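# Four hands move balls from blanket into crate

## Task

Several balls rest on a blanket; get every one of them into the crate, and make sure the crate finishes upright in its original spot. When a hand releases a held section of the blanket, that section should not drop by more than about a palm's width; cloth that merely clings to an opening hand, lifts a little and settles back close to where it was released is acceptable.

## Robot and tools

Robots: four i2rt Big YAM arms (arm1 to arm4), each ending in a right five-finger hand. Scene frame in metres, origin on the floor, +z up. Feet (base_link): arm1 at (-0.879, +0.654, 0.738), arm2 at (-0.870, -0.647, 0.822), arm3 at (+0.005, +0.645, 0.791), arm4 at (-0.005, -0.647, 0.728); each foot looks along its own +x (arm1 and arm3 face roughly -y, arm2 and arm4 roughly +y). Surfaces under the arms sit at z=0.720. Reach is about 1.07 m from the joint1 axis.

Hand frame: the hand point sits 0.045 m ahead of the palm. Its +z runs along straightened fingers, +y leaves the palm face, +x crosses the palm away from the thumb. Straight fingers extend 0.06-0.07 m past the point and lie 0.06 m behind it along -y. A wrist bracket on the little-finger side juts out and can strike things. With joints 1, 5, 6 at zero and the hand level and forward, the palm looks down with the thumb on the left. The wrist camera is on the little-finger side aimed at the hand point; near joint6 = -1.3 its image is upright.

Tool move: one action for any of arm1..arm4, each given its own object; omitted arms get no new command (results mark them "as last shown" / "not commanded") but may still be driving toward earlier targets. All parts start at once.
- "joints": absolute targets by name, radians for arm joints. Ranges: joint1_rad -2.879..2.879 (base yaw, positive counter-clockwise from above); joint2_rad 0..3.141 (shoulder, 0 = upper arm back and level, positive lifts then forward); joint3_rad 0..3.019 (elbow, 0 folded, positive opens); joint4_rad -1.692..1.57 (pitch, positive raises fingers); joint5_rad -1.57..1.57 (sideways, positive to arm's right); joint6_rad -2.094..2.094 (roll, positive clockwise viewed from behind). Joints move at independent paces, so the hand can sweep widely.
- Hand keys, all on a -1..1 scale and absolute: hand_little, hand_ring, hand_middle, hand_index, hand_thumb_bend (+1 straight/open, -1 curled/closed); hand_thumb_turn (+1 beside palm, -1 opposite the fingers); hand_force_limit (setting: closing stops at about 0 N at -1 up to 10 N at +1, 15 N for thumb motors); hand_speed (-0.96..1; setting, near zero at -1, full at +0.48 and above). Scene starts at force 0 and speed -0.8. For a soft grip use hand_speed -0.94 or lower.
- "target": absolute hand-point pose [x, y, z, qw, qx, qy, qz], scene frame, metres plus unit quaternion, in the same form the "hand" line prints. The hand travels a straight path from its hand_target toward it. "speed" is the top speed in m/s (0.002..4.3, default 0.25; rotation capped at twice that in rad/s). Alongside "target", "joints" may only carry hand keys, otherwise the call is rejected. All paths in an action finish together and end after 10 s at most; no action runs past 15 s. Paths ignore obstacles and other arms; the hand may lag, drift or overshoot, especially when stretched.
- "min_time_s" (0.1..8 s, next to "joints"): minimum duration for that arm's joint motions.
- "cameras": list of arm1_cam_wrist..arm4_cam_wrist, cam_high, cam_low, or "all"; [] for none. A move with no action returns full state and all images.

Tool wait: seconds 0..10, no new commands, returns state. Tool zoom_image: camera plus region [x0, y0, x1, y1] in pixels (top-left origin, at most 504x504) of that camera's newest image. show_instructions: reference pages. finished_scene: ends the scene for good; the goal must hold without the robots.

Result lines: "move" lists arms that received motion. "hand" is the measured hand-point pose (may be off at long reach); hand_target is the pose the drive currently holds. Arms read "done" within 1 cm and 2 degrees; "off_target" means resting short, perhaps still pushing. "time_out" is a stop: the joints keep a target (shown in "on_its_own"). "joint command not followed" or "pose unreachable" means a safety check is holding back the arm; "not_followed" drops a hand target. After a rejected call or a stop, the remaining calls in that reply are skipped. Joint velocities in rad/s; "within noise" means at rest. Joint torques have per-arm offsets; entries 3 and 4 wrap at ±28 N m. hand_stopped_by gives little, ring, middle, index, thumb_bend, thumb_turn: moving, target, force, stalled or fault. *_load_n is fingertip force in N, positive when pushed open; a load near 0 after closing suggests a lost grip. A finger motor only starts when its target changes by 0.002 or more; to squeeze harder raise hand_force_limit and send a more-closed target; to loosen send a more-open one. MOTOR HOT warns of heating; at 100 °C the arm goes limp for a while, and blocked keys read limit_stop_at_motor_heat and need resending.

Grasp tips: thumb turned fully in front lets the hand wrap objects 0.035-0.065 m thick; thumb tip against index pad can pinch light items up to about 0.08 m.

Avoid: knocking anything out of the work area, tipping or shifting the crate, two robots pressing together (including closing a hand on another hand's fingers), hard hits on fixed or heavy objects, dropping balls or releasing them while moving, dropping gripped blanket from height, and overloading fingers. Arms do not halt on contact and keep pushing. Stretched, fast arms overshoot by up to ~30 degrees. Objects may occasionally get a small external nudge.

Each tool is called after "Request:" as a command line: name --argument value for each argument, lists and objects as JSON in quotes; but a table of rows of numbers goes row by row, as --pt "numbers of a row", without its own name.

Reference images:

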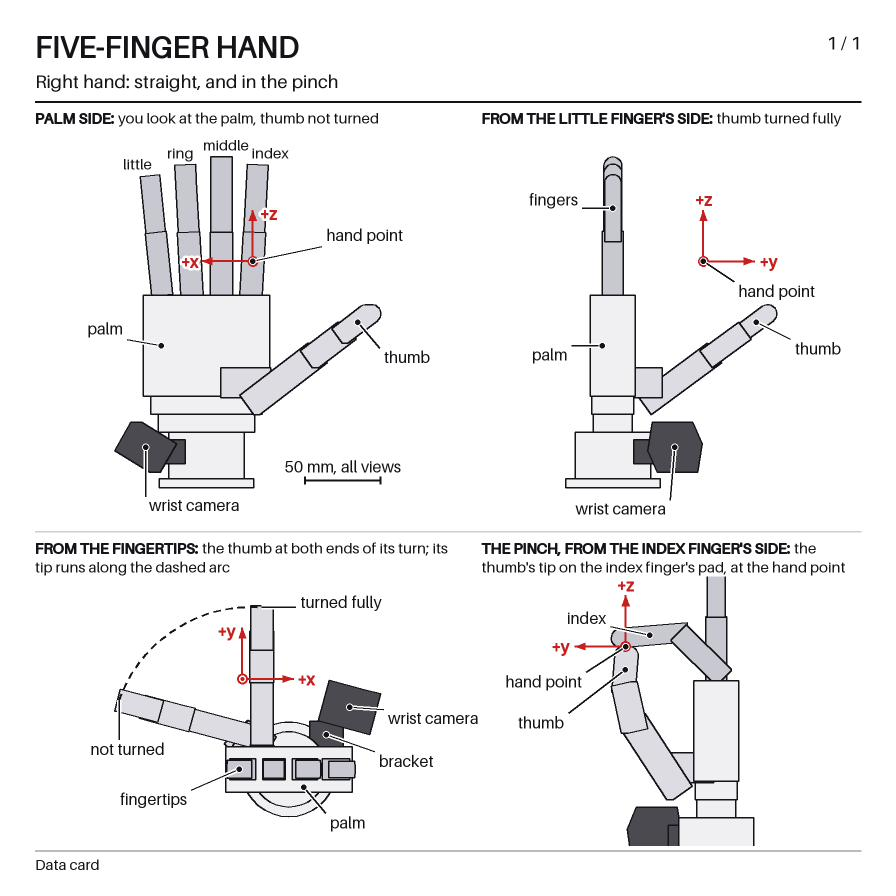

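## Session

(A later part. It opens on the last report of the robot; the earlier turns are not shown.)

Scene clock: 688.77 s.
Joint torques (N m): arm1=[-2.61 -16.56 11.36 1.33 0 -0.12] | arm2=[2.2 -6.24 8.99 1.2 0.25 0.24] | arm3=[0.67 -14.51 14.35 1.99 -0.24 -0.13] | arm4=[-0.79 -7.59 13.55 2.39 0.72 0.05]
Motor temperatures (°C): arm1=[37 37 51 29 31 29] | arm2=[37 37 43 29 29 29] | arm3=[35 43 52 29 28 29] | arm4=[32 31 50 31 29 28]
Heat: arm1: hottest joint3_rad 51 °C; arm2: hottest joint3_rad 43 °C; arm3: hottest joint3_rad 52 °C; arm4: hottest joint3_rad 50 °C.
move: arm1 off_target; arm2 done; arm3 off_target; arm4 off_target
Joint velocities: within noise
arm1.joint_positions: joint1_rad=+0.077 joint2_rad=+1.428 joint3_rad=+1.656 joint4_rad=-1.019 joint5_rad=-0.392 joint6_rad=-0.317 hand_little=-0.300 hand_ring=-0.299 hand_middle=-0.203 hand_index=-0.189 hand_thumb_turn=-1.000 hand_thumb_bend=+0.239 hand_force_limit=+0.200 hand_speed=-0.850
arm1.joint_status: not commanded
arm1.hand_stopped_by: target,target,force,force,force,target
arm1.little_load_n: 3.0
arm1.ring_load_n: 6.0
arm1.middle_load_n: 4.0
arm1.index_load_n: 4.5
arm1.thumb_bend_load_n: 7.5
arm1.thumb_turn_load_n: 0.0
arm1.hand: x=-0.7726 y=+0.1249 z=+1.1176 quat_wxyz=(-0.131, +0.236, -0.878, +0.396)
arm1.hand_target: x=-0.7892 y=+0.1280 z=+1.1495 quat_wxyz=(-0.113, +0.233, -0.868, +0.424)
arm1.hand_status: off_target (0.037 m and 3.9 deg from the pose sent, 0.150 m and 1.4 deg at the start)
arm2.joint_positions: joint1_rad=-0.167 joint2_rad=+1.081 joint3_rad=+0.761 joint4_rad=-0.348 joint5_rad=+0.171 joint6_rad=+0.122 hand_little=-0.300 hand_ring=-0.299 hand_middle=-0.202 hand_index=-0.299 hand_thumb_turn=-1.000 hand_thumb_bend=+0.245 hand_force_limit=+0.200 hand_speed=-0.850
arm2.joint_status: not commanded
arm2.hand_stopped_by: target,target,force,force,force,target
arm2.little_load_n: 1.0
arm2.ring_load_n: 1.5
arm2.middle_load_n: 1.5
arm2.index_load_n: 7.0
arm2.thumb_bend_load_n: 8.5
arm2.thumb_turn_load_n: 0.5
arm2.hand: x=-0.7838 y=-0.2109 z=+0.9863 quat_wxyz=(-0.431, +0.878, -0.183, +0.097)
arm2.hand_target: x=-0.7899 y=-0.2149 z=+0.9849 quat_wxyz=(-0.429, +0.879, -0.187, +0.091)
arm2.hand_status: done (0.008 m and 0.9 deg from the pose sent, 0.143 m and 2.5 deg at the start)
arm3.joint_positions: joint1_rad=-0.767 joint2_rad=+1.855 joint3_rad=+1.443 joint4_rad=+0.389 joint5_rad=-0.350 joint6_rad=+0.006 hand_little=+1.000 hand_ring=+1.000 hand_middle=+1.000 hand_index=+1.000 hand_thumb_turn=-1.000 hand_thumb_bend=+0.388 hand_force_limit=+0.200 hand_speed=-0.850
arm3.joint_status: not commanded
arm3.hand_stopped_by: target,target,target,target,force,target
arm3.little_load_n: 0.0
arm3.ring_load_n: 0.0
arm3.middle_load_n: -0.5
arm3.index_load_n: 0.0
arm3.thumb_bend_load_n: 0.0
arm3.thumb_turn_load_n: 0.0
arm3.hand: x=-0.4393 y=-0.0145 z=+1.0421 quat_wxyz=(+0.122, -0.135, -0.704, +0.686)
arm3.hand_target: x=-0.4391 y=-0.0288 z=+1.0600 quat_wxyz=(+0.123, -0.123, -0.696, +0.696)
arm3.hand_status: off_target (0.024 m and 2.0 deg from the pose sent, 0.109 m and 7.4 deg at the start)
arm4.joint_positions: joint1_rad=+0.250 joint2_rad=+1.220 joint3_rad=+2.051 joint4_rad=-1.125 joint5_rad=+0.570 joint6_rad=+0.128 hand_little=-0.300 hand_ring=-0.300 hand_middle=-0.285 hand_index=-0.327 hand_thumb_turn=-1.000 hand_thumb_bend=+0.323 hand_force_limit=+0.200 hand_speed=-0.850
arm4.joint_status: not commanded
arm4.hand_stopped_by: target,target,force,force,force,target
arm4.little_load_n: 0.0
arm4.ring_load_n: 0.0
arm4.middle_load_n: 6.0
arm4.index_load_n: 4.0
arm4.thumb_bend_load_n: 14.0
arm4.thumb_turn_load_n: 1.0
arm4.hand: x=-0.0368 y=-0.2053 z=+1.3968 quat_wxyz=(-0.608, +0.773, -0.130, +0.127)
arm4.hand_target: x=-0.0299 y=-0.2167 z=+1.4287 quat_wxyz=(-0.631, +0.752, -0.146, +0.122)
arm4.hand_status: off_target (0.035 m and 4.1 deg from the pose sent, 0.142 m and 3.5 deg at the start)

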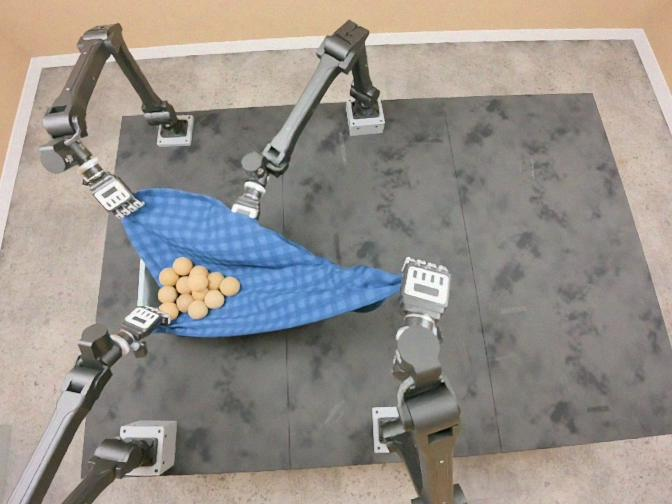

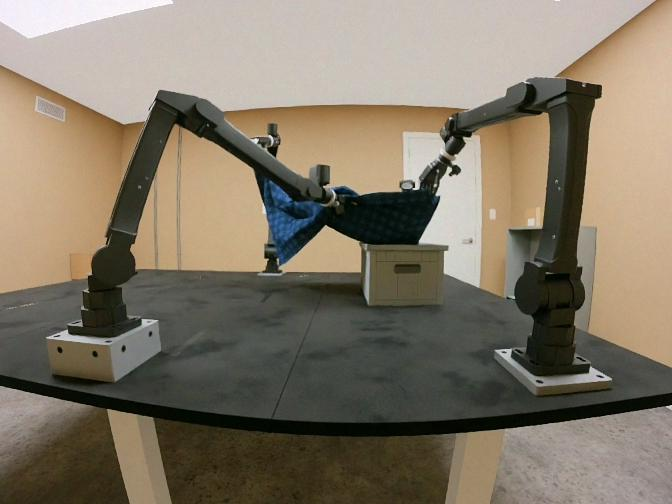

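Request:
move --arm1 '{"target": [-0.795, 0.115, 1.06, 0.1134, -0.2326, 0.8682, -0.4234], "speed": 0.06}' --arm2 '{"target": [-0.795, -0.215, 0.945, 0.4288, -0.8792, 0.1869, -0.0912], "speed": 0.05}' --arm3 '{"target": [-0.49, -0.04, 1.09, -0.1228, 0.1228, 0.6964, -0.6964], "speed": 0.07}' --arm4 '{"target": [-0.08, -0.215, 1.45, 0.6309, -0.7520, 0.1461, -0.1226], "speed": 0.07}' --cameras '["cam_high","cam_low"]'

Request:
zoom_image --camera "cam_high" --region '[120, 150, 400, 360]'

Scene clock: 702.63 s.
Joint torques (N m): arm1=[-2.14 -15.38 8.72 2.44 -0.21 -0.08] | arm2=[2.26 -4.42 7.57 1.73 0.23 0.25] | arm3=[-0.38 -16.26 15.31 2.21 -0.12 -0.13] | arm4=[-0.32 -7.88 11.95 2.17 0.6 0.09]
Motor temperatures (°C): arm1=[37 38 52 29 30 29] | arm2=[37 37 42 29 29 29] | arm3=[35 44 54 29 28 29] | arm4=[32 31 52 31 29 28]
Heat: arm1: hottest joint3_rad 52 °C; arm2: hottest joint3_rad 42 °C; arm3: hottest joint3_rad 54 °C; arm4: hottest joint3_rad 52 °C.
move: arm1 off_target; arm2 off_target; arm3 off_target; arm4 off_target
Joint velocities: within noise
arm1.joint_positions: joint1_rad=+0.056 joint2_rad=+1.407 joint3_rad=+1.451 joint4_rad=-0.811 joint5_rad=-0.397 joint6_rad=-0.334 hand_little=-0.300 hand_ring=-0.299 hand_middle=-0.203 hand_index=-0.189 hand_thumb_turn=-1.000 hand_thumb_bend=+0.239 hand_force_limit=+0.200 hand_speed=-0.850
arm1.joint_status: not commanded
arm1.hand_stopped_by: target,target,force,force,force,target
arm1.little_load_n: 1.5
arm1.ring_load_n: 5.0
arm1.middle_load_n: 4.0
arm1.index_load_n: 4.0
arm1.thumb_bend_load_n: 7.5
arm1.thumb_turn_load_n: 0.0
arm1.hand: x=-0.7831 y=+0.1156 z=+1.0518 quat_wxyz=(-0.123, +0.236, -0.872, +0.410)
arm1.hand_target: x=-0.7948 y=+0.1152 z=+1.0599 quat_wxyz=(-0.113, +0.233, -0.868, +0.423)
arm1.hand_status: off_target (0.014 m and 2.0 deg from the pose sent, 0.062 m and 3.9 deg at the start)
arm2.joint_positions: joint1_rad=-0.152 joint2_rad=+1.100 joint3_rad=+0.694 joint4_rad=-0.238 joint5_rad=+0.184 joint6_rad=+0.133 hand_little=-0.300 hand_ring=-0.299 hand_middle=-0.202 hand_index=-0.299 hand_thumb_turn=-1.000 hand_thumb_bend=+0.245 hand_force_limit=+0.200 hand_speed=-0.850
arm2.joint_status: not commanded
arm2.hand_stopped_by: target,target,force,force,force,target
arm2.little_load_n: 0.0
arm2.ring_load_n: 0.5
arm2.middle_load_n: 1.0
arm2.index_load_n: 7.5
arm2.thumb_bend_load_n: 8.5
arm2.thumb_turn_load_n: 0.5
arm2.hand: x=-0.7882 y=-0.2091 z=+0.9626 quat_wxyz=(-0.443, +0.872, -0.183, +0.097)
arm2.hand_target: x=-0.7949 y=-0.2154 z=+0.9454 quat_wxyz=(-0.429, +0.879, -0.187, +0.091)
arm2.hand_status: off_target (0.020 m and 2.0 deg from the pose sent, 0.043 m and 0.9 deg at the start)
arm3.joint_positions: joint1_rad=-0.802 joint2_rad=+1.937 joint3_rad=+1.632 joint4_rad=+0.261 joint5_rad=-0.401 joint6_rad=+0.006 hand_little=+1.000 hand_ring=+1.000 hand_middle=+1.000 hand_index=+1.000 hand_thumb_turn=-1.000 hand_thumb_bend=+0.388 hand_force_limit=+0.200 hand_speed=-0.850
arm3.joint_status: not commanded
arm3.hand_stopped_by: target,target,target,target,force,target
arm3.little_load_n: 0.0
arm3.ring_load_n: 0.0
arm3.middle_load_n: -1.0
arm3.index_load_n: 0.0
arm3.thumb_bend_load_n: 0.0
arm3.thumb_turn_load_n: 0.0
arm3.hand: x=-0.4798 y=-0.0305 z=+1.0598 quat_wxyz=(+0.112, -0.134, -0.711, +0.681)
arm3.hand_target: x=-0.4885 y=-0.0380 z=+1.0902 quat_wxyz=(+0.123, -0.123, -0.696, +0.697)
arm3.hand_status: off_target (0.033 m and 3.1 deg from the pose sent, 0.074 m and 2.0 deg at the start)
arm4.joint_positions: joint1_rad=+0.416 joint2_rad=+1.322 joint3_rad=+2.250 joint4_rad=-1.235 joint5_rad=+0.741 joint6_rad=+0.174 hand_little=-0.300 hand_ring=-0.300 hand_middle=-0.285 hand_index=-0.327 hand_thumb_turn=-1.000 hand_thumb_bend=+0.323 hand_force_limit=+0.200 hand_speed=-0.850
arm4.joint_status: not commanded
arm4.hand_stopped_by: target,target,force,force,force,target
arm4.little_load_n: 0.0
arm4.ring_load_n: 0.0
arm4.middle_load_n: 5.5
arm4.index_load_n: 3.5
arm4.thumb_bend_load_n: 14.0
arm4.thumb_turn_load_n: 0.5
arm4.hand: x=-0.0833 y=-0.2085 z=+1.4270 quat_wxyz=(-0.615, +0.766, -0.131, +0.133)
arm4.hand_target: x=-0.0797 y=-0.2160 z=+1.4493 quat_wxyz=(-0.631, +0.752, -0.146, +0.122)
arm4.hand_status: off_target (0.024 m and 3.2 deg from the pose sent, 0.069 m and 4.1 deg at the start)

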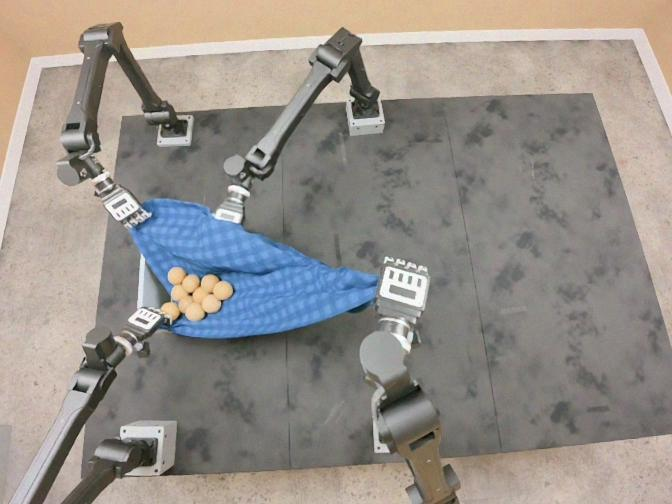

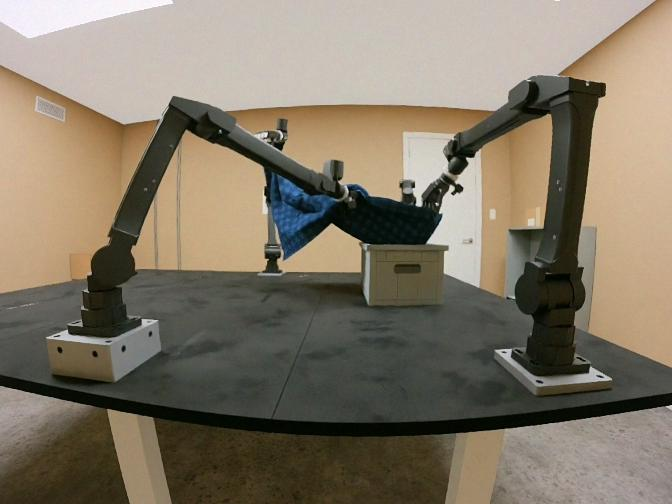

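Scaled by 1.800 from the camera's image (finer frame: 960x720).

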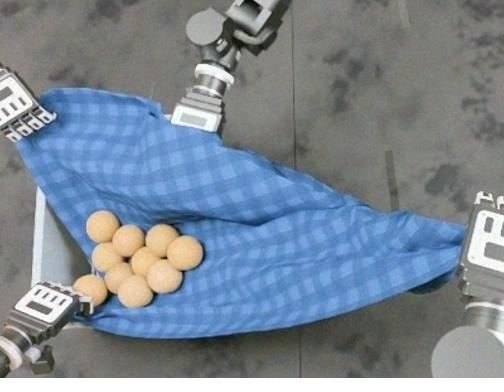

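Request:
move --arm1 '{"target": [-0.80, 0.105, 1.005, 0.1134, -0.2326, 0.8682, -0.4234], "speed": 0.06}' --arm2 '{"target": [-0.80, -0.215, 0.925, 0.4288, -0.8792, 0.1869, -0.0912], "speed": 0.05}' --arm3 '{"target": [-0.53, -0.055, 1.12, -0.1228, 0.1228, 0.6964, -0.6964], "speed": 0.07}' --arm4 '{"target": [-0.11, -0.215, 1.475, 0.6309, -0.7520, 0.1461, -0.1226], "speed": 0.07}' --cameras '["cam_high","cam_low"]'

Request:
zoom_image --camera "cam_high" --region '[120, 150, 400, 360]'

Scene clock: 715.23 s.
Joint torques (N m): arm1=[-1.9 -13.04 8.36 2.36 -0.28 -0.11] | arm2=[2.32 -4.25 6.87 1.42 0.18 0.35] | arm3=[-0.38 -17.85 16.23 2.37 -0.05 -0.12] | arm4=[-0.56 -9.52 10.54 2.11 0.68 0.09]
Motor temperatures (°C): arm1=[37 37 51 29 30 29] | arm2=[37 36 42 29 29 29] | arm3=[35 44 54 29 28 29] | arm4=[32 31 53 31 29 28]
Heat: arm1: hottest joint3_rad 51 °C; arm2: hottest joint3_rad 42 °C; arm3: hottest joint3_rad 54 °C; arm4: hottest joint3_rad 53 °C.
move: arm1 off_target; arm2 off_target; arm3 off_target; arm4 off_target
Joint velocities: within noise
arm1.joint_positions: joint1_rad=+0.041 joint2_rad=+1.405 joint3_rad=+1.341 joint4_rad=-0.668 joint5_rad=-0.405 joint6_rad=-0.340 hand_little=-0.300 hand_ring=-0.299 hand_middle=-0.203 hand_index=-0.189 hand_thumb_turn=-1.000 hand_thumb_bend=+0.239 hand_force_limit=+0.200 hand_speed=-0.850
arm1.joint_status: not commanded
arm1.hand_stopped_by: target,target,force,force,force,target
arm1.little_load_n: 0.0
arm1.ring_load_n: 4.5
arm1.middle_load_n: 4.0
arm1.index_load_n: 4.0
arm1.thumb_bend_load_n: 8.0
arm1.thumb_turn_load_n: 0.0
arm1.hand: x=-0.7903 y=+0.1078 z=+1.0151 quat_wxyz=(-0.118, +0.235, -0.865, +0.426)
arm1.hand_target: x=-0.7999 y=+0.1052 z=+1.0052 quat_wxyz=(-0.113, +0.233, -0.868, +0.423)
arm1.hand_status: off_target (0.014 m and 0.8 deg from the pose sent, 0.051 m and 2.0 deg at the start)
arm2.joint_positions: joint1_rad=-0.137 joint2_rad=+1.124 joint3_rad=+0.662 joint4_rad=-0.165 joint5_rad=+0.198 joint6_rad=+0.133 hand_little=-0.300 hand_ring=-0.299 hand_middle=-0.203 hand_index=-0.299 hand_thumb_turn=-1.000 hand_thumb_bend=+0.245 hand_force_limit=+0.200 hand_speed=-0.850
arm2.joint_status: not commanded
arm2.hand_stopped_by: target,target,force,force,force,target
arm2.little_load_n: 0.0
arm2.ring_load_n: 0.5
arm2.middle_load_n: 1.0
arm2.index_load_n: 8.0
arm2.thumb_bend_load_n: 8.5
arm2.thumb_turn_load_n: 0.5
arm2.hand: x=-0.7914 y=-0.2050 z=+0.9491 quat_wxyz=(-0.451, +0.869, -0.180, +0.100)
arm2.hand_target: x=-0.7997 y=-0.2157 z=+0.9258 quat_wxyz=(-0.429, +0.879, -0.187, +0.092)
arm2.hand_status: off_target (0.027 m and 3.1 deg from the pose sent, 0.040 m and 2.0 deg at the start)
arm3.joint_positions: joint1_rad=-0.831 joint2_rad=+2.028 joint3_rad=+1.842 joint4_rad=+0.127 joint5_rad=-0.430 joint6_rad=+0.006 hand_little=+1.000 hand_ring=+1.000 hand_middle=+1.000 hand_index=+1.000 hand_thumb_turn=-1.000 hand_thumb_bend=+0.388 hand_force_limit=+0.200 hand_speed=-0.850
arm3.joint_status: not commanded
arm3.hand_stopped_by: target,target,target,target,force,target
arm3.little_load_n: -0.5
arm3.ring_load_n: -1.0
arm3.middle_load_n: -1.0
arm3.index_load_n: 0.0
arm3.thumb_bend_load_n: 0.0
arm3.thumb_turn_load_n: 0.0
arm3.hand: x=-0.5210 y=-0.0453 z=+1.0808 quat_wxyz=(+0.108, -0.137, -0.715, +0.677)
arm3.hand_target: x=-0.5278 y=-0.0522 z=+1.1200 quat_wxyz=(+0.123, -0.123, -0.696, +0.697)
arm3.hand_status: off_target (0.041 m and 3.9 deg from the pose sent, 0.082 m and 3.1 deg at the start)
arm4.joint_positions: joint1_rad=+0.511 joint2_rad=+1.487 joint3_rad=+2.558 joint4_rad=-1.407 joint5_rad=+0.829 joint6_rad=+0.209 hand_little=-0.300 hand_ring=-0.300 hand_middle=-0.285 hand_index=-0.327 hand_thumb_turn=-1.000 hand_thumb_bend=+0.323 hand_force_limit=+0.200 hand_speed=-0.850
arm4.joint_status: not commanded
arm4.hand_stopped_by: target,target,force,force,force,target
arm4.little_load_n: 0.0
arm4.ring_load_n: 0.0
arm4.middle_load_n: 6.0
arm4.index_load_n: 3.5
arm4.thumb_bend_load_n: 14.0
arm4.thumb_turn_load_n: 1.0
arm4.hand: x=-0.1165 y=-0.2060 z=+1.4540 quat_wxyz=(-0.615, +0.766, -0.129, +0.133)
arm4.hand_target: x=-0.1098 y=-0.2157 z=+1.4740 quat_wxyz=(-0.631, +0.752, -0.146, +0.122)
arm4.hand_status: off_target (0.024 m and 3.4 deg from the pose sent, 0.055 m and 3.2 deg at the start)

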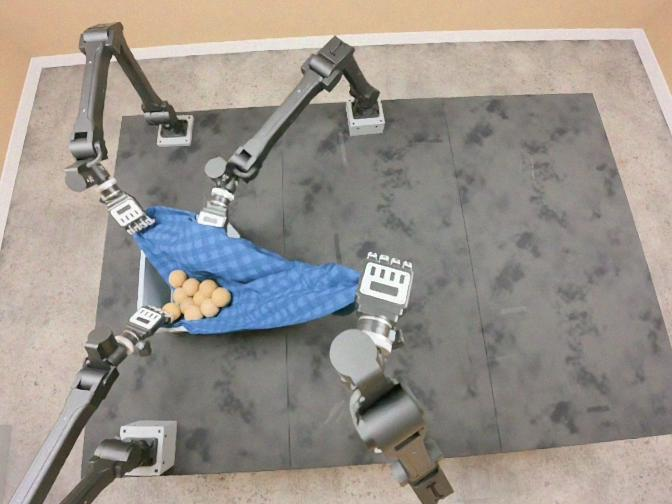

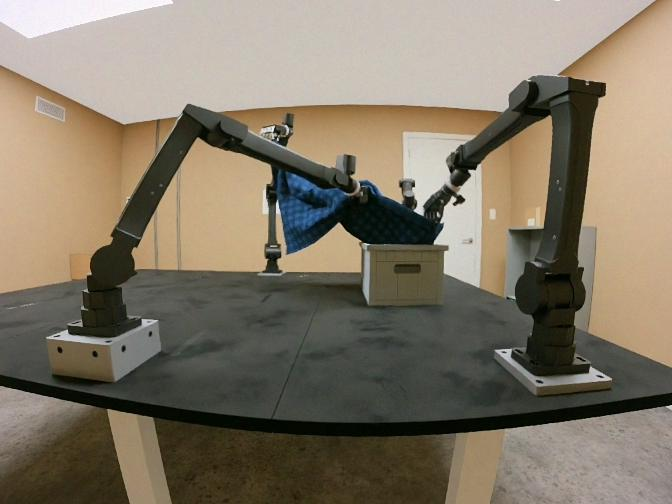

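Scaled by 1.800 from the camera's image (finer frame: 960x720).

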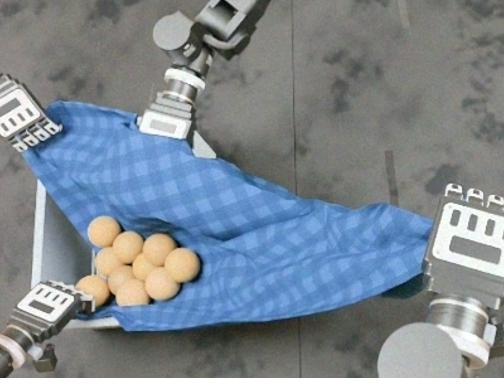

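Request:
move --arm3 '{"target": [-0.60, -0.095, 1.05, -0.2126, 0.2126, 0.6744, -0.6744], "speed": 0.07}' --cameras '["cam_high","cam_low"]'

Request:
zoom_image --camera "cam_high" --region '[120, 150, 400, 360]'

Scene clock: 731.57 s.
Joint torques (N m): arm1=[-1.79 -13.04 8.32 2.24 -0.27 -0.1] | arm2=[2.2 -4.6 6.93 1.42 0.21 0.27] | arm3=[0.26 -18.37 14.67 3.08 0.05 -0.13] | arm4=[-0.73 -10.05 10.67 2.21 0.75 -0.01]
Motor temperatures (°C): arm1=[37 37 50 29 30 29] | arm2=[37 36 42 29 29 29] | arm3=[35 45 56 30 28 29] | arm4=[32 31 54 31 29 28]
Heat: arm1: hottest joint3_rad 50 °C; arm2: hottest joint3_rad 42 °C; arm3: hottest joint3_rad 56 °C; arm4: hottest joint3_rad 54 °C.
move: arm3 off_target
Joint velocities: within noise
arm1, arm2, arm4: as last shown
arm1.joint_positions: joint1_rad=+0.039 joint2_rad=+1.405 joint3_rad=+1.341 joint4_rad=-0.664 joint5_rad=-0.405 joint6_rad=-0.340 hand_little=-0.300 hand_ring=-0.299 hand_middle=-0.203 hand_index=-0.189 hand_thumb_turn=-1.000 hand_thumb_bend=+0.239 hand_force_limit=+0.200 hand_speed=-0.850
arm1.middle_load_n: 5.5
arm1.index_load_n: 4.5
arm1.thumb_bend_load_n: 7.5
arm1.hand: x=-0.7912 y=+0.1070 z=+1.0155 quat_wxyz=(-0.117, +0.235, -0.865, +0.428)
arm1.hand_target: x=-0.8001 y=+0.1052 z=+1.0052 quat_wxyz=(-0.113, +0.232, -0.868, +0.423)
arm2.joint_positions: joint1_rad=-0.135 joint2_rad=+1.128 joint3_rad=+0.661 joint4_rad=-0.165 joint5_rad=+0.197 joint6_rad=+0.140 hand_little=-0.300 hand_ring=-0.299 hand_middle=-0.203 hand_index=-0.299 hand_thumb_turn=-1.000 hand_thumb_bend=+0.245 hand_force_limit=+0.200 hand_speed=-0.850
arm2.little_load_n: 0.5
arm2.index_load_n: 7.5
arm2.thumb_bend_load_n: 8.0
arm2.thumb_turn_load_n: 0.0
arm2.hand: x=-0.7929 y=-0.2050 z=+0.9469 quat_wxyz=(-0.449, +0.869, -0.182, +0.097)
arm2.hand_target: x=-0.7998 y=-0.2157 z=+0.9258 quat_wxyz=(-0.429, +0.879, -0.187, +0.092)
arm3.joint_positions: joint1_rad=-0.805 joint2_rad=+2.218 joint3_rad=+2.034 joint4_rad=+0.147 joint5_rad=-0.138 joint6_rad=+0.006 hand_little=+1.000 hand_ring=+1.000 hand_middle=+1.000 hand_index=+1.000 hand_thumb_turn=-1.000 hand_thumb_bend=+0.388 hand_force_limit=+0.200 hand_speed=-0.850
arm3.joint_status: not commanded
arm3.hand_stopped_by: target,target,target,target,force,target
arm3.little_load_n: 0.0
arm3.ring_load_n: 0.0
arm3.middle_load_n: -0.5
arm3.index_load_n: 0.0
arm3.thumb_bend_load_n: 0.0
arm3.thumb_turn_load_n: 0.0
arm3.hand: x=-0.5962 y=-0.0815 z=+1.0365 quat_wxyz=(+0.206, -0.222, -0.688, +0.660)
arm3.hand_target: x=-0.5988 y=-0.0934 z=+1.0498 quat_wxyz=(+0.213, -0.213, -0.674, +0.674)
arm3.hand_status: off_target (0.019 m and 2.6 deg from the pose sent, 0.098 m and 15.5 deg at the start)
arm4.joint_positions: joint1_rad=+0.514 joint2_rad=+1.492 joint3_rad=+2.558 joint4_rad=-1.409 joint5_rad=+0.827 joint6_rad=+0.220 hand_little=-0.300 hand_ring=-0.300 hand_middle=-0.285 hand_index=-0.327 hand_thumb_turn=-1.000 hand_thumb_bend=+0.323 hand_force_limit=+0.200 hand_speed=-0.850
arm4.middle_load_n: 5.5
arm4.index_load_n: 4.0
arm4.thumb_turn_load_n: 1.5
arm4.hand: x=-0.1200 y=-0.2031 z=+1.4513 quat_wxyz=(-0.613, +0.768, -0.130, +0.130)
arm4.hand_target: x=-0.1097 y=-0.2159 z=+1.4741 quat_wxyz=(-0.631, +0.752, -0.146, +0.122)

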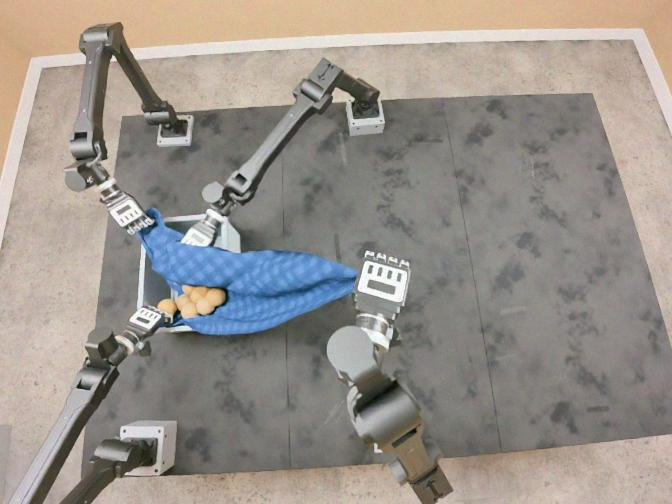

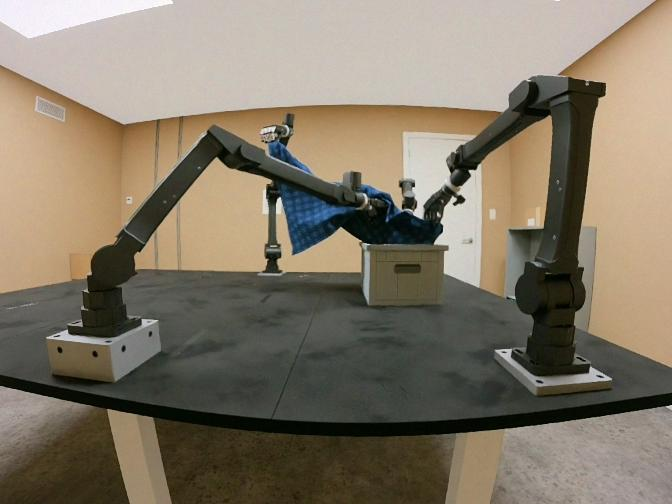

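Scaled by 1.800 from the camera's image (finer frame: 960x720).

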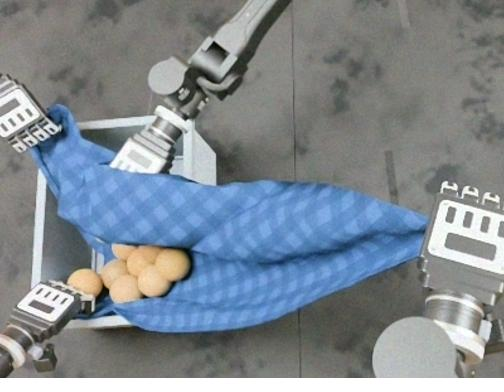

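Request:
zoom_image --camera "cam_high" --region '[120, 200, 250, 340]'

Scaled by 3.600 from the camera's image (finer frame: 960x720).

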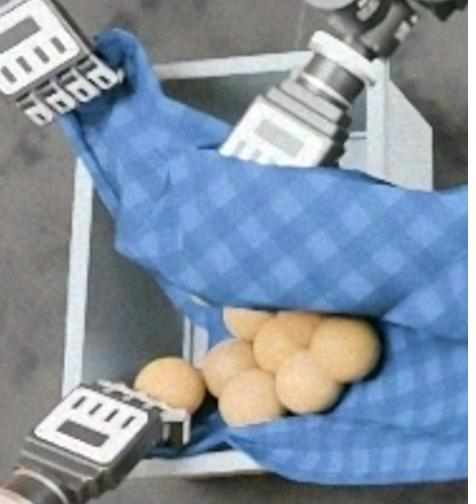

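Request:
move --arm1 '{"target": [-0.80, 0.01, 1.005, 0.1134, -0.2326, 0.8682, -0.4234], "speed": 0.07}' --cameras '["cam_high","cam_low","arm1_cam_wrist","arm2_cam_wrist"]'

Request:
zoom_image --camera "cam_high" --region '[120, 200, 250, 340]'

Scene clock: 752.87 s.
Joint torques (N m): arm1=[-1.49 -15.85 12.71 1.57 -0.25 -0.07] | arm2=[2.14 -4.6 7.16 1.42 0.21 0.27] | arm3=[-0.32 -19.02 14.67 3.08 0.06 -0.13] | arm4=[-0.73 -10.05 10.65 2.19 0.73 -0.01]
Motor temperatures (°C): arm1=[37 37 49 29 30 29] | arm2=[37 36 42 28 29 28] | arm3=[35 46 53 30 28 29] | arm4=[32 32 54 31 29 28]
Heat: arm1: hottest joint3_rad 49 °C; arm2: hottest joint3_rad 42 °C; arm3: hottest joint3_rad 53 °C; arm4: hottest joint3_rad 54 °C.
move: arm1 off_target
Joint velocities: within noise
arm1.joint_positions: joint1_rad=+0.038 joint2_rad=+1.635 joint3_rad=+1.555 joint4_rad=-0.683 joint5_rad=-0.405 joint6_rad=-0.342 hand_little=-0.300 hand_ring=-0.299 hand_middle=-0.203 hand_index=-0.189 hand_thumb_turn=-1.000 hand_thumb_bend=+0.239 hand_force_limit=+0.200 hand_speed=-0.850
arm1.joint_status: not commanded
arm1.hand_stopped_by: target,target,force,force,force,target
arm1.little_load_n: 0.0
arm1.ring_load_n: 2.0
arm1.middle_load_n: 6.0
arm1.index_load_n: 3.5
arm1.thumb_bend_load_n: 7.0
arm1.thumb_turn_load_n: 0.0
arm1.hand: x=-0.7913 y=+0.0270 z=+0.9942 quat_wxyz=(-0.121, +0.233, -0.872, +0.413)
arm1.hand_target: x=-0.8002 y=+0.0110 z=+1.0049 quat_wxyz=(-0.113, +0.232, -0.868, +0.424)
arm1.hand_status: off_target (0.022 m and 1.5 deg from the pose sent, 0.098 m and 0.8 deg at the start)
arm2, arm3, arm4: as last shown
arm2.joint_positions: joint1_rad=-0.135 joint2_rad=+1.128 joint3_rad=+0.658 joint4_rad=-0.165 joint5_rad=+0.197 joint6_rad=+0.140 hand_little=-0.300 hand_ring=-0.299 hand_middle=-0.203 hand_index=-0.299 hand_thumb_turn=-1.000 hand_thumb_bend=+0.245 hand_force_limit=+0.200 hand_speed=-0.850
arm2.little_load_n: 0.0
arm2.ring_load_n: 0.0
arm2.index_load_n: 8.0
arm2.hand: x=-0.7930 y=-0.2060 z=+0.9454 quat_wxyz=(-0.448, +0.870, -0.182, +0.098)
arm2.hand_target: x=-0.7997 y=-0.2156 z=+0.9260 quat_wxyz=(-0.429, +0.879, -0.187, +0.092)
arm3.joint_positions: joint1_rad=-0.801 joint2_rad=+2.227 joint3_rad=+2.034 joint4_rad=+0.147 joint5_rad=-0.138 joint6_rad=+0.006 hand_little=+1.000 hand_ring=+1.000 hand_middle=+1.000 hand_index=+1.000 hand_thumb_turn=-1.000 hand_thumb_bend=+0.388 hand_force_limit=+0.200 hand_speed=-0.850
arm3.little_load_n: -0.5
arm3.middle_load_n: 0.0
arm3.index_load_n: -0.5
arm3.hand: x=-0.5935 y=-0.0849 z=+1.0288 quat_wxyz=(+0.203, -0.222, -0.691, +0.658)
arm3.hand_target: x=-0.5987 y=-0.0935 z=+1.0500 quat_wxyz=(+0.213, -0.213, -0.674, +0.674)
arm4.joint_positions: joint1_rad=+0.514 joint2_rad=+1.492 joint3_rad=+2.558 joint4_rad=-1.409 joint5_rad=+0.828 joint6_rad=+0.220 hand_little=-0.300 hand_ring=-0.300 hand_middle=-0.285 hand_index=-0.327 hand_thumb_turn=-1.000 hand_thumb_bend=+0.323 hand_force_limit=+0.200 hand_speed=-0.850
arm4.middle_load_n: 6.0
arm4.thumb_turn_load_n: 1.0
arm4.hand: x=-0.1199 y=-0.2031 z=+1.4514 quat_wxyz=(-0.614, +0.768, -0.130, +0.131)
pictures: arm1_cam_wrist, arm2_cam_wrist, cam_high, cam_low

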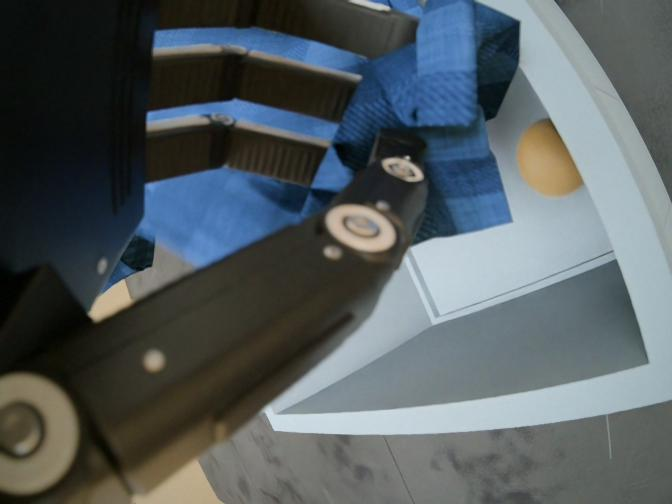

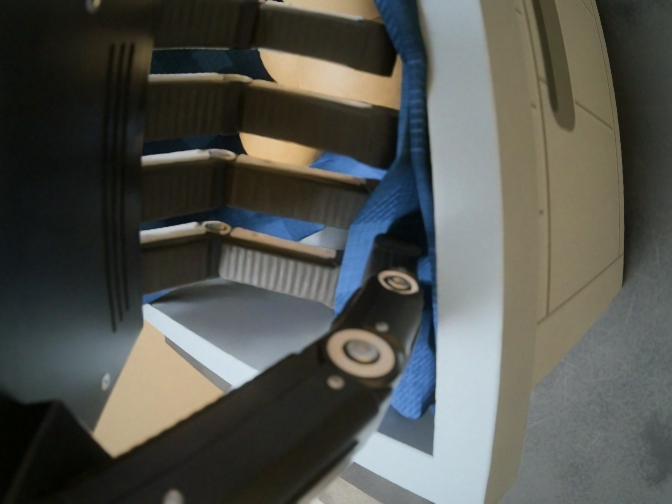

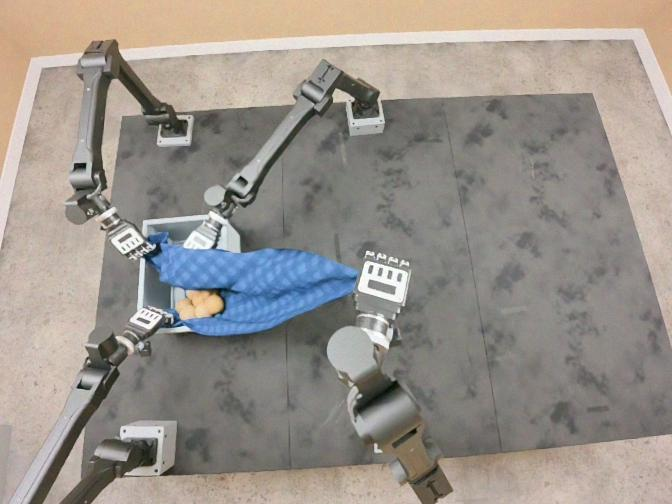

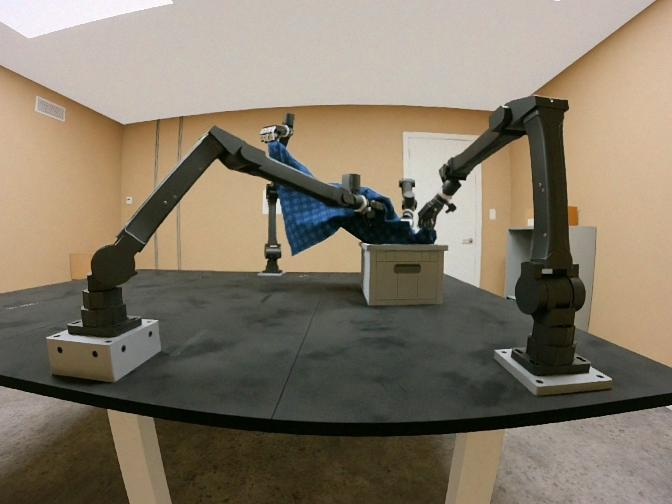

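Scaled by 3.600 from the camera's image (finer frame: 960x720).

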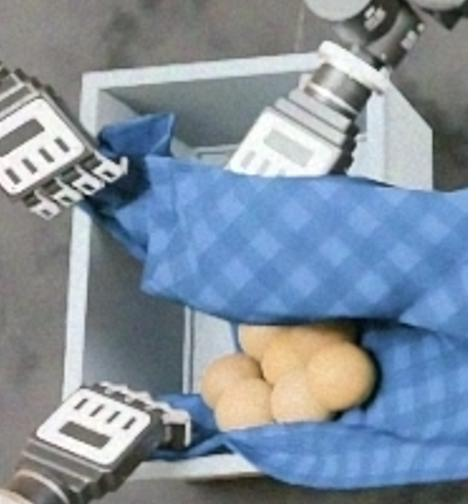

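Request:
move --arm3 '{"target": [-0.50, -0.10, 1.04, -0.0616, 0.0616, 0.7044, -0.7044], "speed": 0.1}' --cameras '["cam_high"]'

Request:
zoom_image --camera "cam_high" --region '[120, 200, 250, 340]'

Scene clock: 766.97 s.
Joint torques (N m): arm1=[-1.61 -15.91 12.72 1.57 -0.25 -0.07] | arm2=[2.14 -4.6 7.47 1.42 0.07 0.27] | arm3=[1.2 -21.54 10.59 3.15 -0.7 -0.13] | arm4=[-0.67 -9.93 10.65 2.19 0.71 -0.01]
Motor temperatures (°C): arm1=[37 36 50 29 30 29] | arm2=[37 36 41 28 29 28] | arm3=[35 46 52 30 28 29] | arm4=[32 32 55 31 30 28]
Heat: arm1: hottest joint3_rad 50 °C; arm2: hottest joint3_rad 41 °C; arm3: hottest joint3_rad 52 °C; arm4: hottest joint3_rad 55 °C.
move: arm3 off_target
Joint velocities: within noise
arm1, arm2, arm4: as last shown
arm1.ring_load_n: 3.5
arm1.middle_load_n: 5.0
arm1.hand: x=-0.7913 y=+0.0270 z=+0.9940 quat_wxyz=(-0.121, +0.233, -0.872, +0.413)
arm1.hand_target: x=-0.8002 y=+0.0110 z=+1.0048 quat_wxyz=(-0.113, +0.232, -0.868, +0.424)
arm2.joint_positions: joint1_rad=-0.135 joint2_rad=+1.129 joint3_rad=+0.654 joint4_rad=-0.165 joint5_rad=+0.200 joint6_rad=+0.140 hand_little=-0.300 hand_ring=-0.299 hand_middle=-0.203 hand_index=-0.299 hand_thumb_turn=-1.000 hand_thumb_bend=+0.245 hand_force_limit=+0.200 hand_speed=-0.850
arm2.ring_load_n: 0.5
arm2.hand: x=-0.7926 y=-0.2077 z=+0.9429 quat_wxyz=(-0.446, +0.871, -0.183, +0.099)
arm2.hand_target: x=-0.7998 y=-0.2156 z=+0.9259 quat_wxyz=(-0.429, +0.879, -0.187, +0.092)
arm3.joint_positions: joint1_rad=-0.813 joint2_rad=+2.208 joint3_rad=+1.947 joint4_rad=+0.215 joint5_rad=-0.553 joint6_rad=+0.006 hand_little=+1.000 hand_ring=+1.000 hand_middle=+1.000 hand_index=+1.000 hand_thumb_turn=-1.000 hand_thumb_bend=+0.388 hand_force_limit=+0.200 hand_speed=-0.850
arm3.joint_status: not commanded
arm3.hand_stopped_by: target,target,target,target,force,target
arm3.little_load_n: 0.0
arm3.ring_load_n: 0.0
arm3.middle_load_n: 0.0
arm3.index_load_n: 0.0
arm3.thumb_bend_load_n: 0.0
arm3.thumb_turn_load_n: 0.0
arm3.hand: x=-0.5166 y=-0.0903 z=+1.0105 quat_wxyz=(+0.061, -0.086, -0.718, +0.688)
arm3.hand_target: x=-0.5000 y=-0.0995 z=+1.0398 quat_wxyz=(+0.062, -0.062, -0.704, +0.704)
arm3.hand_status: off_target (0.035 m and 3.7 deg from the pose sent, 0.095 m and 25.2 deg at the start)
arm4.index_load_n: 3.5
arm4.thumb_bend_load_n: 14.5
arm4.hand: x=-0.1198 y=-0.2031 z=+1.4514 quat_wxyz=(-0.614, +0.768, -0.130, +0.131)

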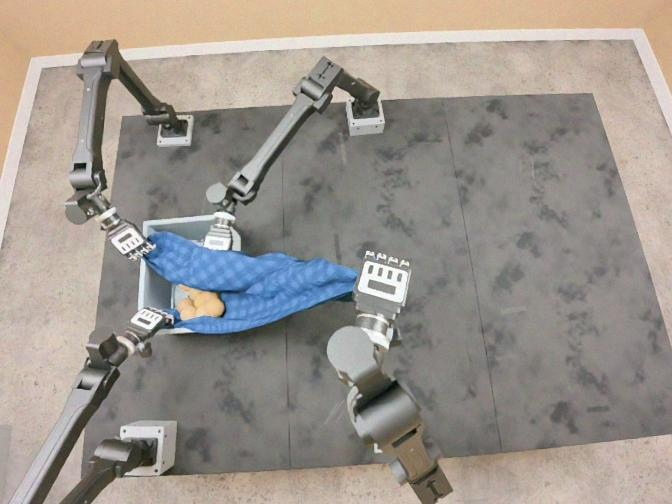

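Scaled by 3.600 from the camera's image (finer frame: 960x720).

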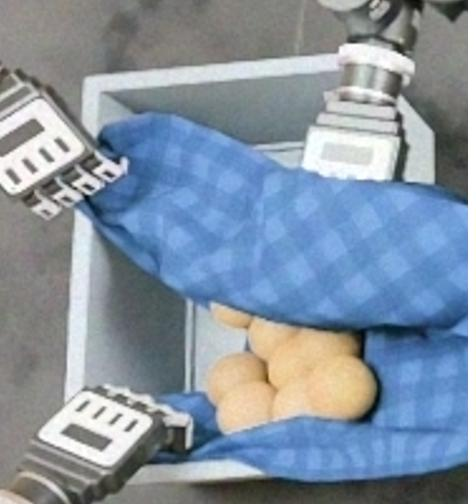

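Request:
move --arm3 '{"target": [-0.59, -0.12, 1.05, -0.0616, 0.0616, 0.7044, -0.7044], "speed": 0.08}' --cameras '["cam_high"]'

Request:
zoom_image --camera "cam_high" --region '[120, 200, 250, 340]'

Scene clock: 773.03 s.
Joint torques (N m): arm1=[-1.55 -15.85 12.71 1.55 -0.25 -0.07] | arm2=[2.08 -4.6 7.49 1.42 0.07 0.27] | arm3=[-1.03 -20.66 15.36 1.94 0.02 -0.12] | arm4=[-0.67 -10.05 10.44 2.19 0.67 -0.01]
Motor temperatures (°C): arm1=[37 36 50 29 30 29] | arm2=[37 36 41 28 29 28] | arm3=[35 46 53 30 28 29] | arm4=[32 32 55 31 30 28]
Heat: arm1: hottest joint3_rad 50 °C; arm2: hottest joint3_rad 41 °C; arm3: hottest joint3_rad 53 °C; arm4: hottest joint3_rad 55 °C.
move: arm3 off_target
Joint velocities: within noise
arm1, arm2, arm4: as last shown
arm1.ring_load_n: 3.0
arm1.index_load_n: 4.0
arm2.ring_load_n: 0.0
arm2.index_load_n: 7.5
arm2.hand: x=-0.7926 y=-0.2077 z=+0.9428 quat_wxyz=(-0.445, +0.871, -0.183, +0.099)
arm2.hand_target: x=-0.7998 y=-0.2156 z=+0.9258 quat_wxyz=(-0.429, +0.879, -0.187, +0.092)
arm3.joint_positions: joint1_rad=-0.855 joint2_rad=+2.454 joint3_rad=+2.446 joint4_rad=-0.015 joint5_rad=-0.634 joint6_rad=+0.006 hand_little=+1.000 hand_ring=+1.000 hand_middle=+1.000 hand_index=+1.000 hand_thumb_turn=-1.000 hand_thumb_bend=+0.388 hand_force_limit=+0.200 hand_speed=-0.850
arm3.joint_status: not commanded
arm3.hand_stopped_by: target,target,target,target,force,target
arm3.little_load_n: -0.5
arm3.ring_load_n: 0.0
arm3.middle_load_n: 0.0
arm3.index_load_n: -0.5
arm3.thumb_bend_load_n: 0.0
arm3.thumb_turn_load_n: 0.0
arm3.hand: x=-0.5812 y=-0.1177 z=+1.0351 quat_wxyz=(+0.051, -0.067, -0.713, +0.696)
arm3.hand_target: x=-0.5891 y=-0.1189 z=+1.0498 quat_wxyz=(+0.062, -0.062, -0.704, +0.705)
arm3.hand_status: off_target (0.017 m and 1.9 deg from the pose sent, 0.089 m and 3.7 deg at the start)
arm4.joint_positions: joint1_rad=+0.514 joint2_rad=+1.492 joint3_rad=+2.561 joint4_rad=-1.409 joint5_rad=+0.830 joint6_rad=+0.220 hand_little=-0.300 hand_ring=-0.300 hand_middle=-0.285 hand_index=-0.327 hand_thumb_turn=-1.000 hand_thumb_bend=+0.323 hand_force_limit=+0.200 hand_speed=-0.850
arm4.middle_load_n: 5.5
arm4.thumb_bend_load_n: 14.0
arm4.thumb_turn_load_n: 1.5
arm4.hand: x=-0.1193 y=-0.2036 z=+1.4523 quat_wxyz=(-0.614, +0.767, -0.131, +0.131)
arm4.hand_target: x=-0.1096 y=-0.2159 z=+1.4741 quat_wxyz=(-0.631, +0.752, -0.146, +0.122)

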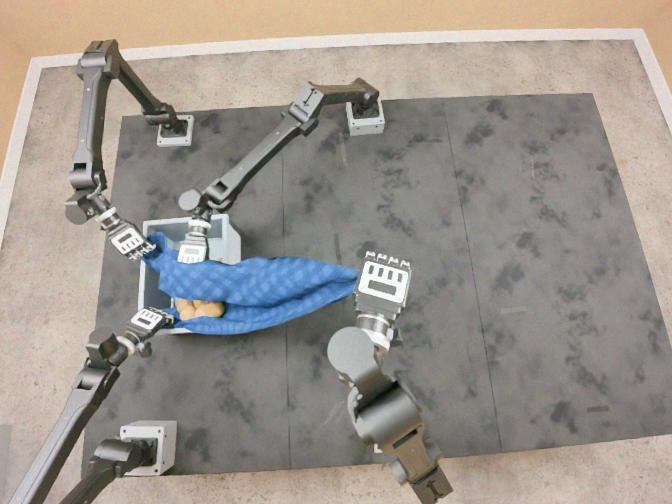

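Scaled by 3.600 from the camera's image (finer frame: 960x720).

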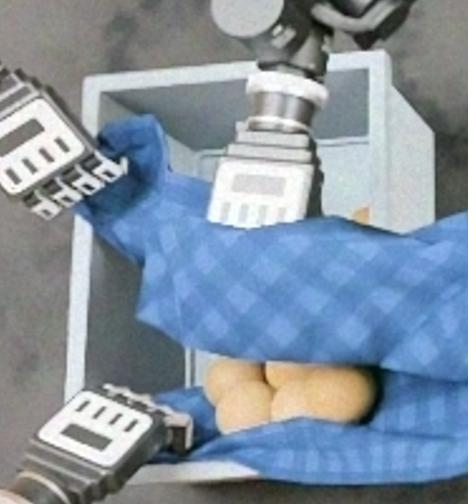

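Request:
move --cameras '["arm1_cam_wrist","arm2_cam_wrist","cam_high"]'

Request:
zoom_image --camera "arm1_cam_wrist" --region '[360, 0, 672, 440]'

Request:
zoom_image --camera "arm2_cam_wrist" --region '[130, 100, 470, 440]'

Scene clock: 781.97 s.
Joint torques (N m): arm1=[-1.61 -15.85 12.72 1.55 -0.25 -0.07] | arm2=[2.14 -4.6 7.49 1.42 0.07 0.27] | arm3=[-0.79 -20.66 15.36 1.94 0.04 -0.11] | arm4=[-0.67 -10.05 10.43 2.21 0.67 -0.01]
Motor temperatures (°C): arm1=[37 36 51 29 30 29] | arm2=[37 36 41 28 29 28] | arm3=[35 48 55 30 28 29] | arm4=[32 32 55 31 30 28]
Heat: arm1: hottest joint3_rad 51 °C; arm2: hottest joint3_rad 41 °C; arm3: hottest joint3_rad 55 °C; arm4: hottest joint3_rad 55 °C.
Joint velocities: within noise
arm1.joint_positions: joint1_rad=+0.038 joint2_rad=+1.635 joint3_rad=+1.555 joint4_rad=-0.683 joint5_rad=-0.405 joint6_rad=-0.342 hand_little=-0.300 hand_ring=-0.299 hand_middle=-0.203 hand_index=-0.189 hand_thumb_turn=-1.000 hand_thumb_bend=+0.239 hand_force_limit=+0.200 hand_speed=-0.850
arm1.joint_status: not commanded
arm1.hand_stopped_by: target,target,force,force,force,target
arm1.little_load_n: 0.0
arm1.ring_load_n: 3.0
arm1.middle_load_n: 5.0
arm1.index_load_n: 4.0
arm1.thumb_bend_load_n: 7.5
arm1.thumb_turn_load_n: 0.0
arm1.hand: x=-0.7913 y=+0.0270 z=+0.9940 quat_wxyz=(-0.121, +0.233, -0.872, +0.413) (m; scene frame)
arm1.hand_target: x=-0.8002 y=+0.0110 z=+1.0048 quat_wxyz=(-0.113, +0.232, -0.868, +0.424) (m; scene frame)
arm1.hand_status: not commanded
arm2.joint_positions: joint1_rad=-0.135 joint2_rad=+1.129 joint3_rad=+0.654 joint4_rad=-0.165 joint5_rad=+0.200 joint6_rad=+0.140 hand_little=-0.300 hand_ring=-0.299 hand_middle=-0.203 hand_index=-0.299 hand_thumb_turn=-1.000 hand_thumb_bend=+0.245 hand_force_limit=+0.200 hand_speed=-0.850
arm2.joint_status: not commanded
arm2.hand_stopped_by: target,target,force,force,force,target
arm2.little_load_n: 0.0
arm2.ring_load_n: 0.0
arm2.middle_load_n: 1.0
arm2.index_load_n: 7.5
arm2.thumb_bend_load_n: 8.0
arm2.thumb_turn_load_n: 0.0
arm2.hand: x=-0.7926 y=-0.2077 z=+0.9428 quat_wxyz=(-0.445, +0.871, -0.183, +0.099) (m; scene frame)
arm2.hand_target: x=-0.7998 y=-0.2156 z=+0.9258 quat_wxyz=(-0.429, +0.879, -0.187, +0.092) (m; scene frame)
arm2.hand_status: not commanded
arm3.joint_positions: joint1_rad=-0.855 joint2_rad=+2.454 joint3_rad=+2.446 joint4_rad=-0.015 joint5_rad=-0.635 joint6_rad=+0.006 hand_little=+1.000 hand_ring=+1.000 hand_middle=+1.000 hand_index=+1.000 hand_thumb_turn=-1.000 hand_thumb_bend=+0.388 hand_force_limit=+0.200 hand_speed=-0.850
arm3.joint_status: not commanded
arm3.hand_stopped_by: target,target,target,target,force,target
arm3.little_load_n: -0.5
arm3.ring_load_n: 0.0
arm3.middle_load_n: -0.5
arm3.index_load_n: -0.5
arm3.thumb_bend_load_n: 0.0
arm3.thumb_turn_load_n: 0.0
arm3.hand: x=-0.5812 y=-0.1177 z=+1.0351 quat_wxyz=(+0.051, -0.067, -0.713, +0.696) (m; scene frame)
arm3.hand_target: x=-0.5890 y=-0.1189 z=+1.0498 quat_wxyz=(+0.062, -0.062, -0.704, +0.705) (m; scene frame)
arm3.hand_status: off_target (0.017 m and 1.9 deg from the pose sent, 0.089 m and 3.7 deg at the start)
arm4.joint_positions: joint1_rad=+0.514 joint2_rad=+1.492 joint3_rad=+2.561 joint4_rad=-1.409 joint5_rad=+0.830 joint6_rad=+0.220 hand_little=-0.300 hand_ring=-0.300 hand_middle=-0.285 hand_index=-0.327 hand_thumb_turn=-1.000 hand_thumb_bend=+0.323 hand_force_limit=+0.200 hand_speed=-0.850
arm4.joint_status: not commanded
arm4.hand_stopped_by: target,target,force,force,force,target
arm4.little_load_n: 0.0
arm4.ring_load_n: -0.5
arm4.middle_load_n: 6.0
arm4.index_load_n: 3.5
arm4.thumb_bend_load_n: 14.0
arm4.thumb_turn_load_n: 1.0
arm4.hand: x=-0.1193 y=-0.2036 z=+1.4523 quat_wxyz=(-0.614, +0.767, -0.131, +0.131) (m; scene frame)
arm4.hand_target: x=-0.1096 y=-0.2159 z=+1.4741 quat_wxyz=(-0.631, +0.752, -0.146, +0.122) (m; scene frame)
arm4.hand_status: not commanded
pictures: arm1_cam_wrist, arm2_cam_wrist, cam_high

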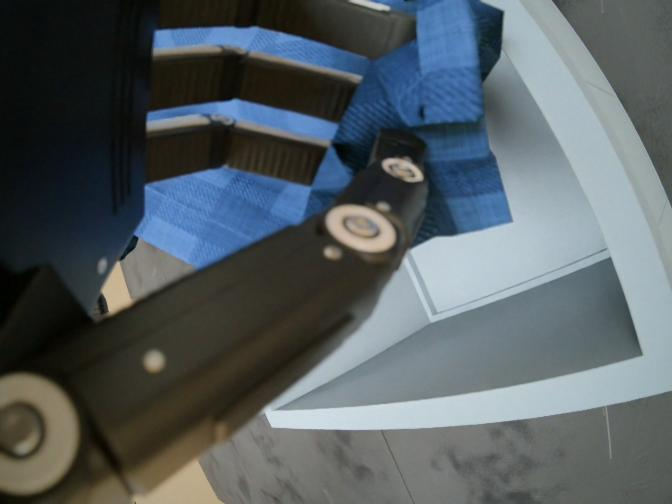

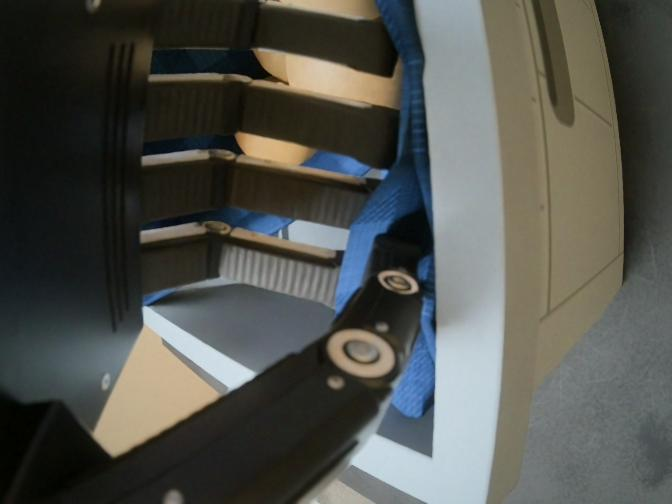

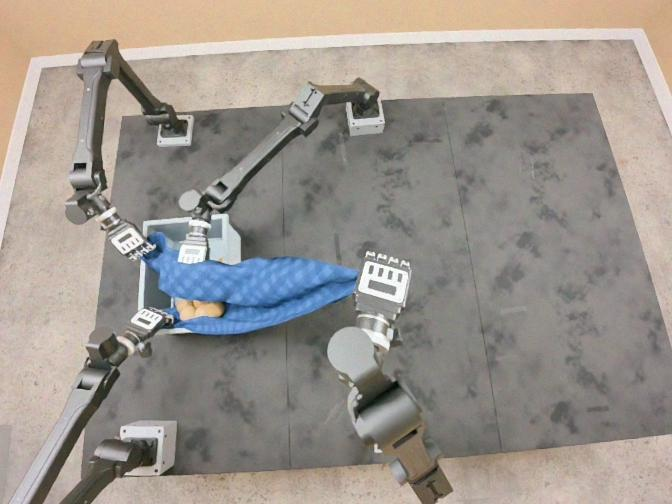

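Scaled by 1.145 from the camera's image (finer frame: 960x720).

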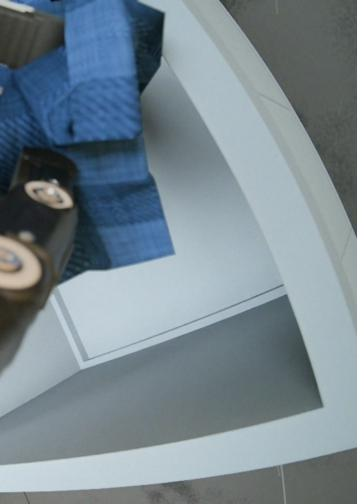

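Scaled by 1.482 from the camera's image (finer frame: 960x720).

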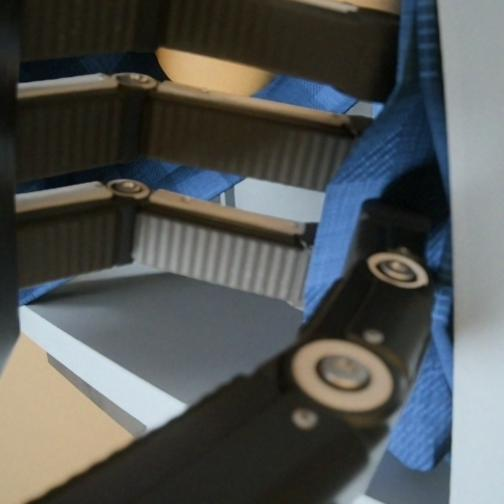

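Request:
zoom_image --camera "cam_high" --region '[135, 250, 245, 335]'

Scaled by 4.582 from the camera's image (finer frame: 960x720).

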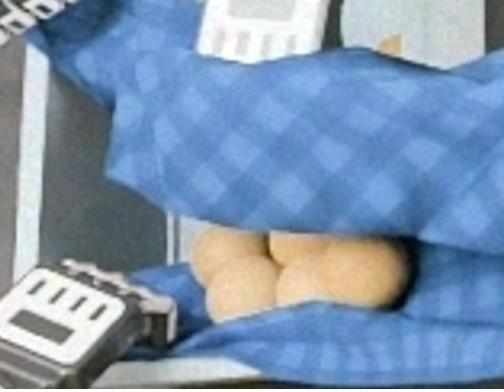

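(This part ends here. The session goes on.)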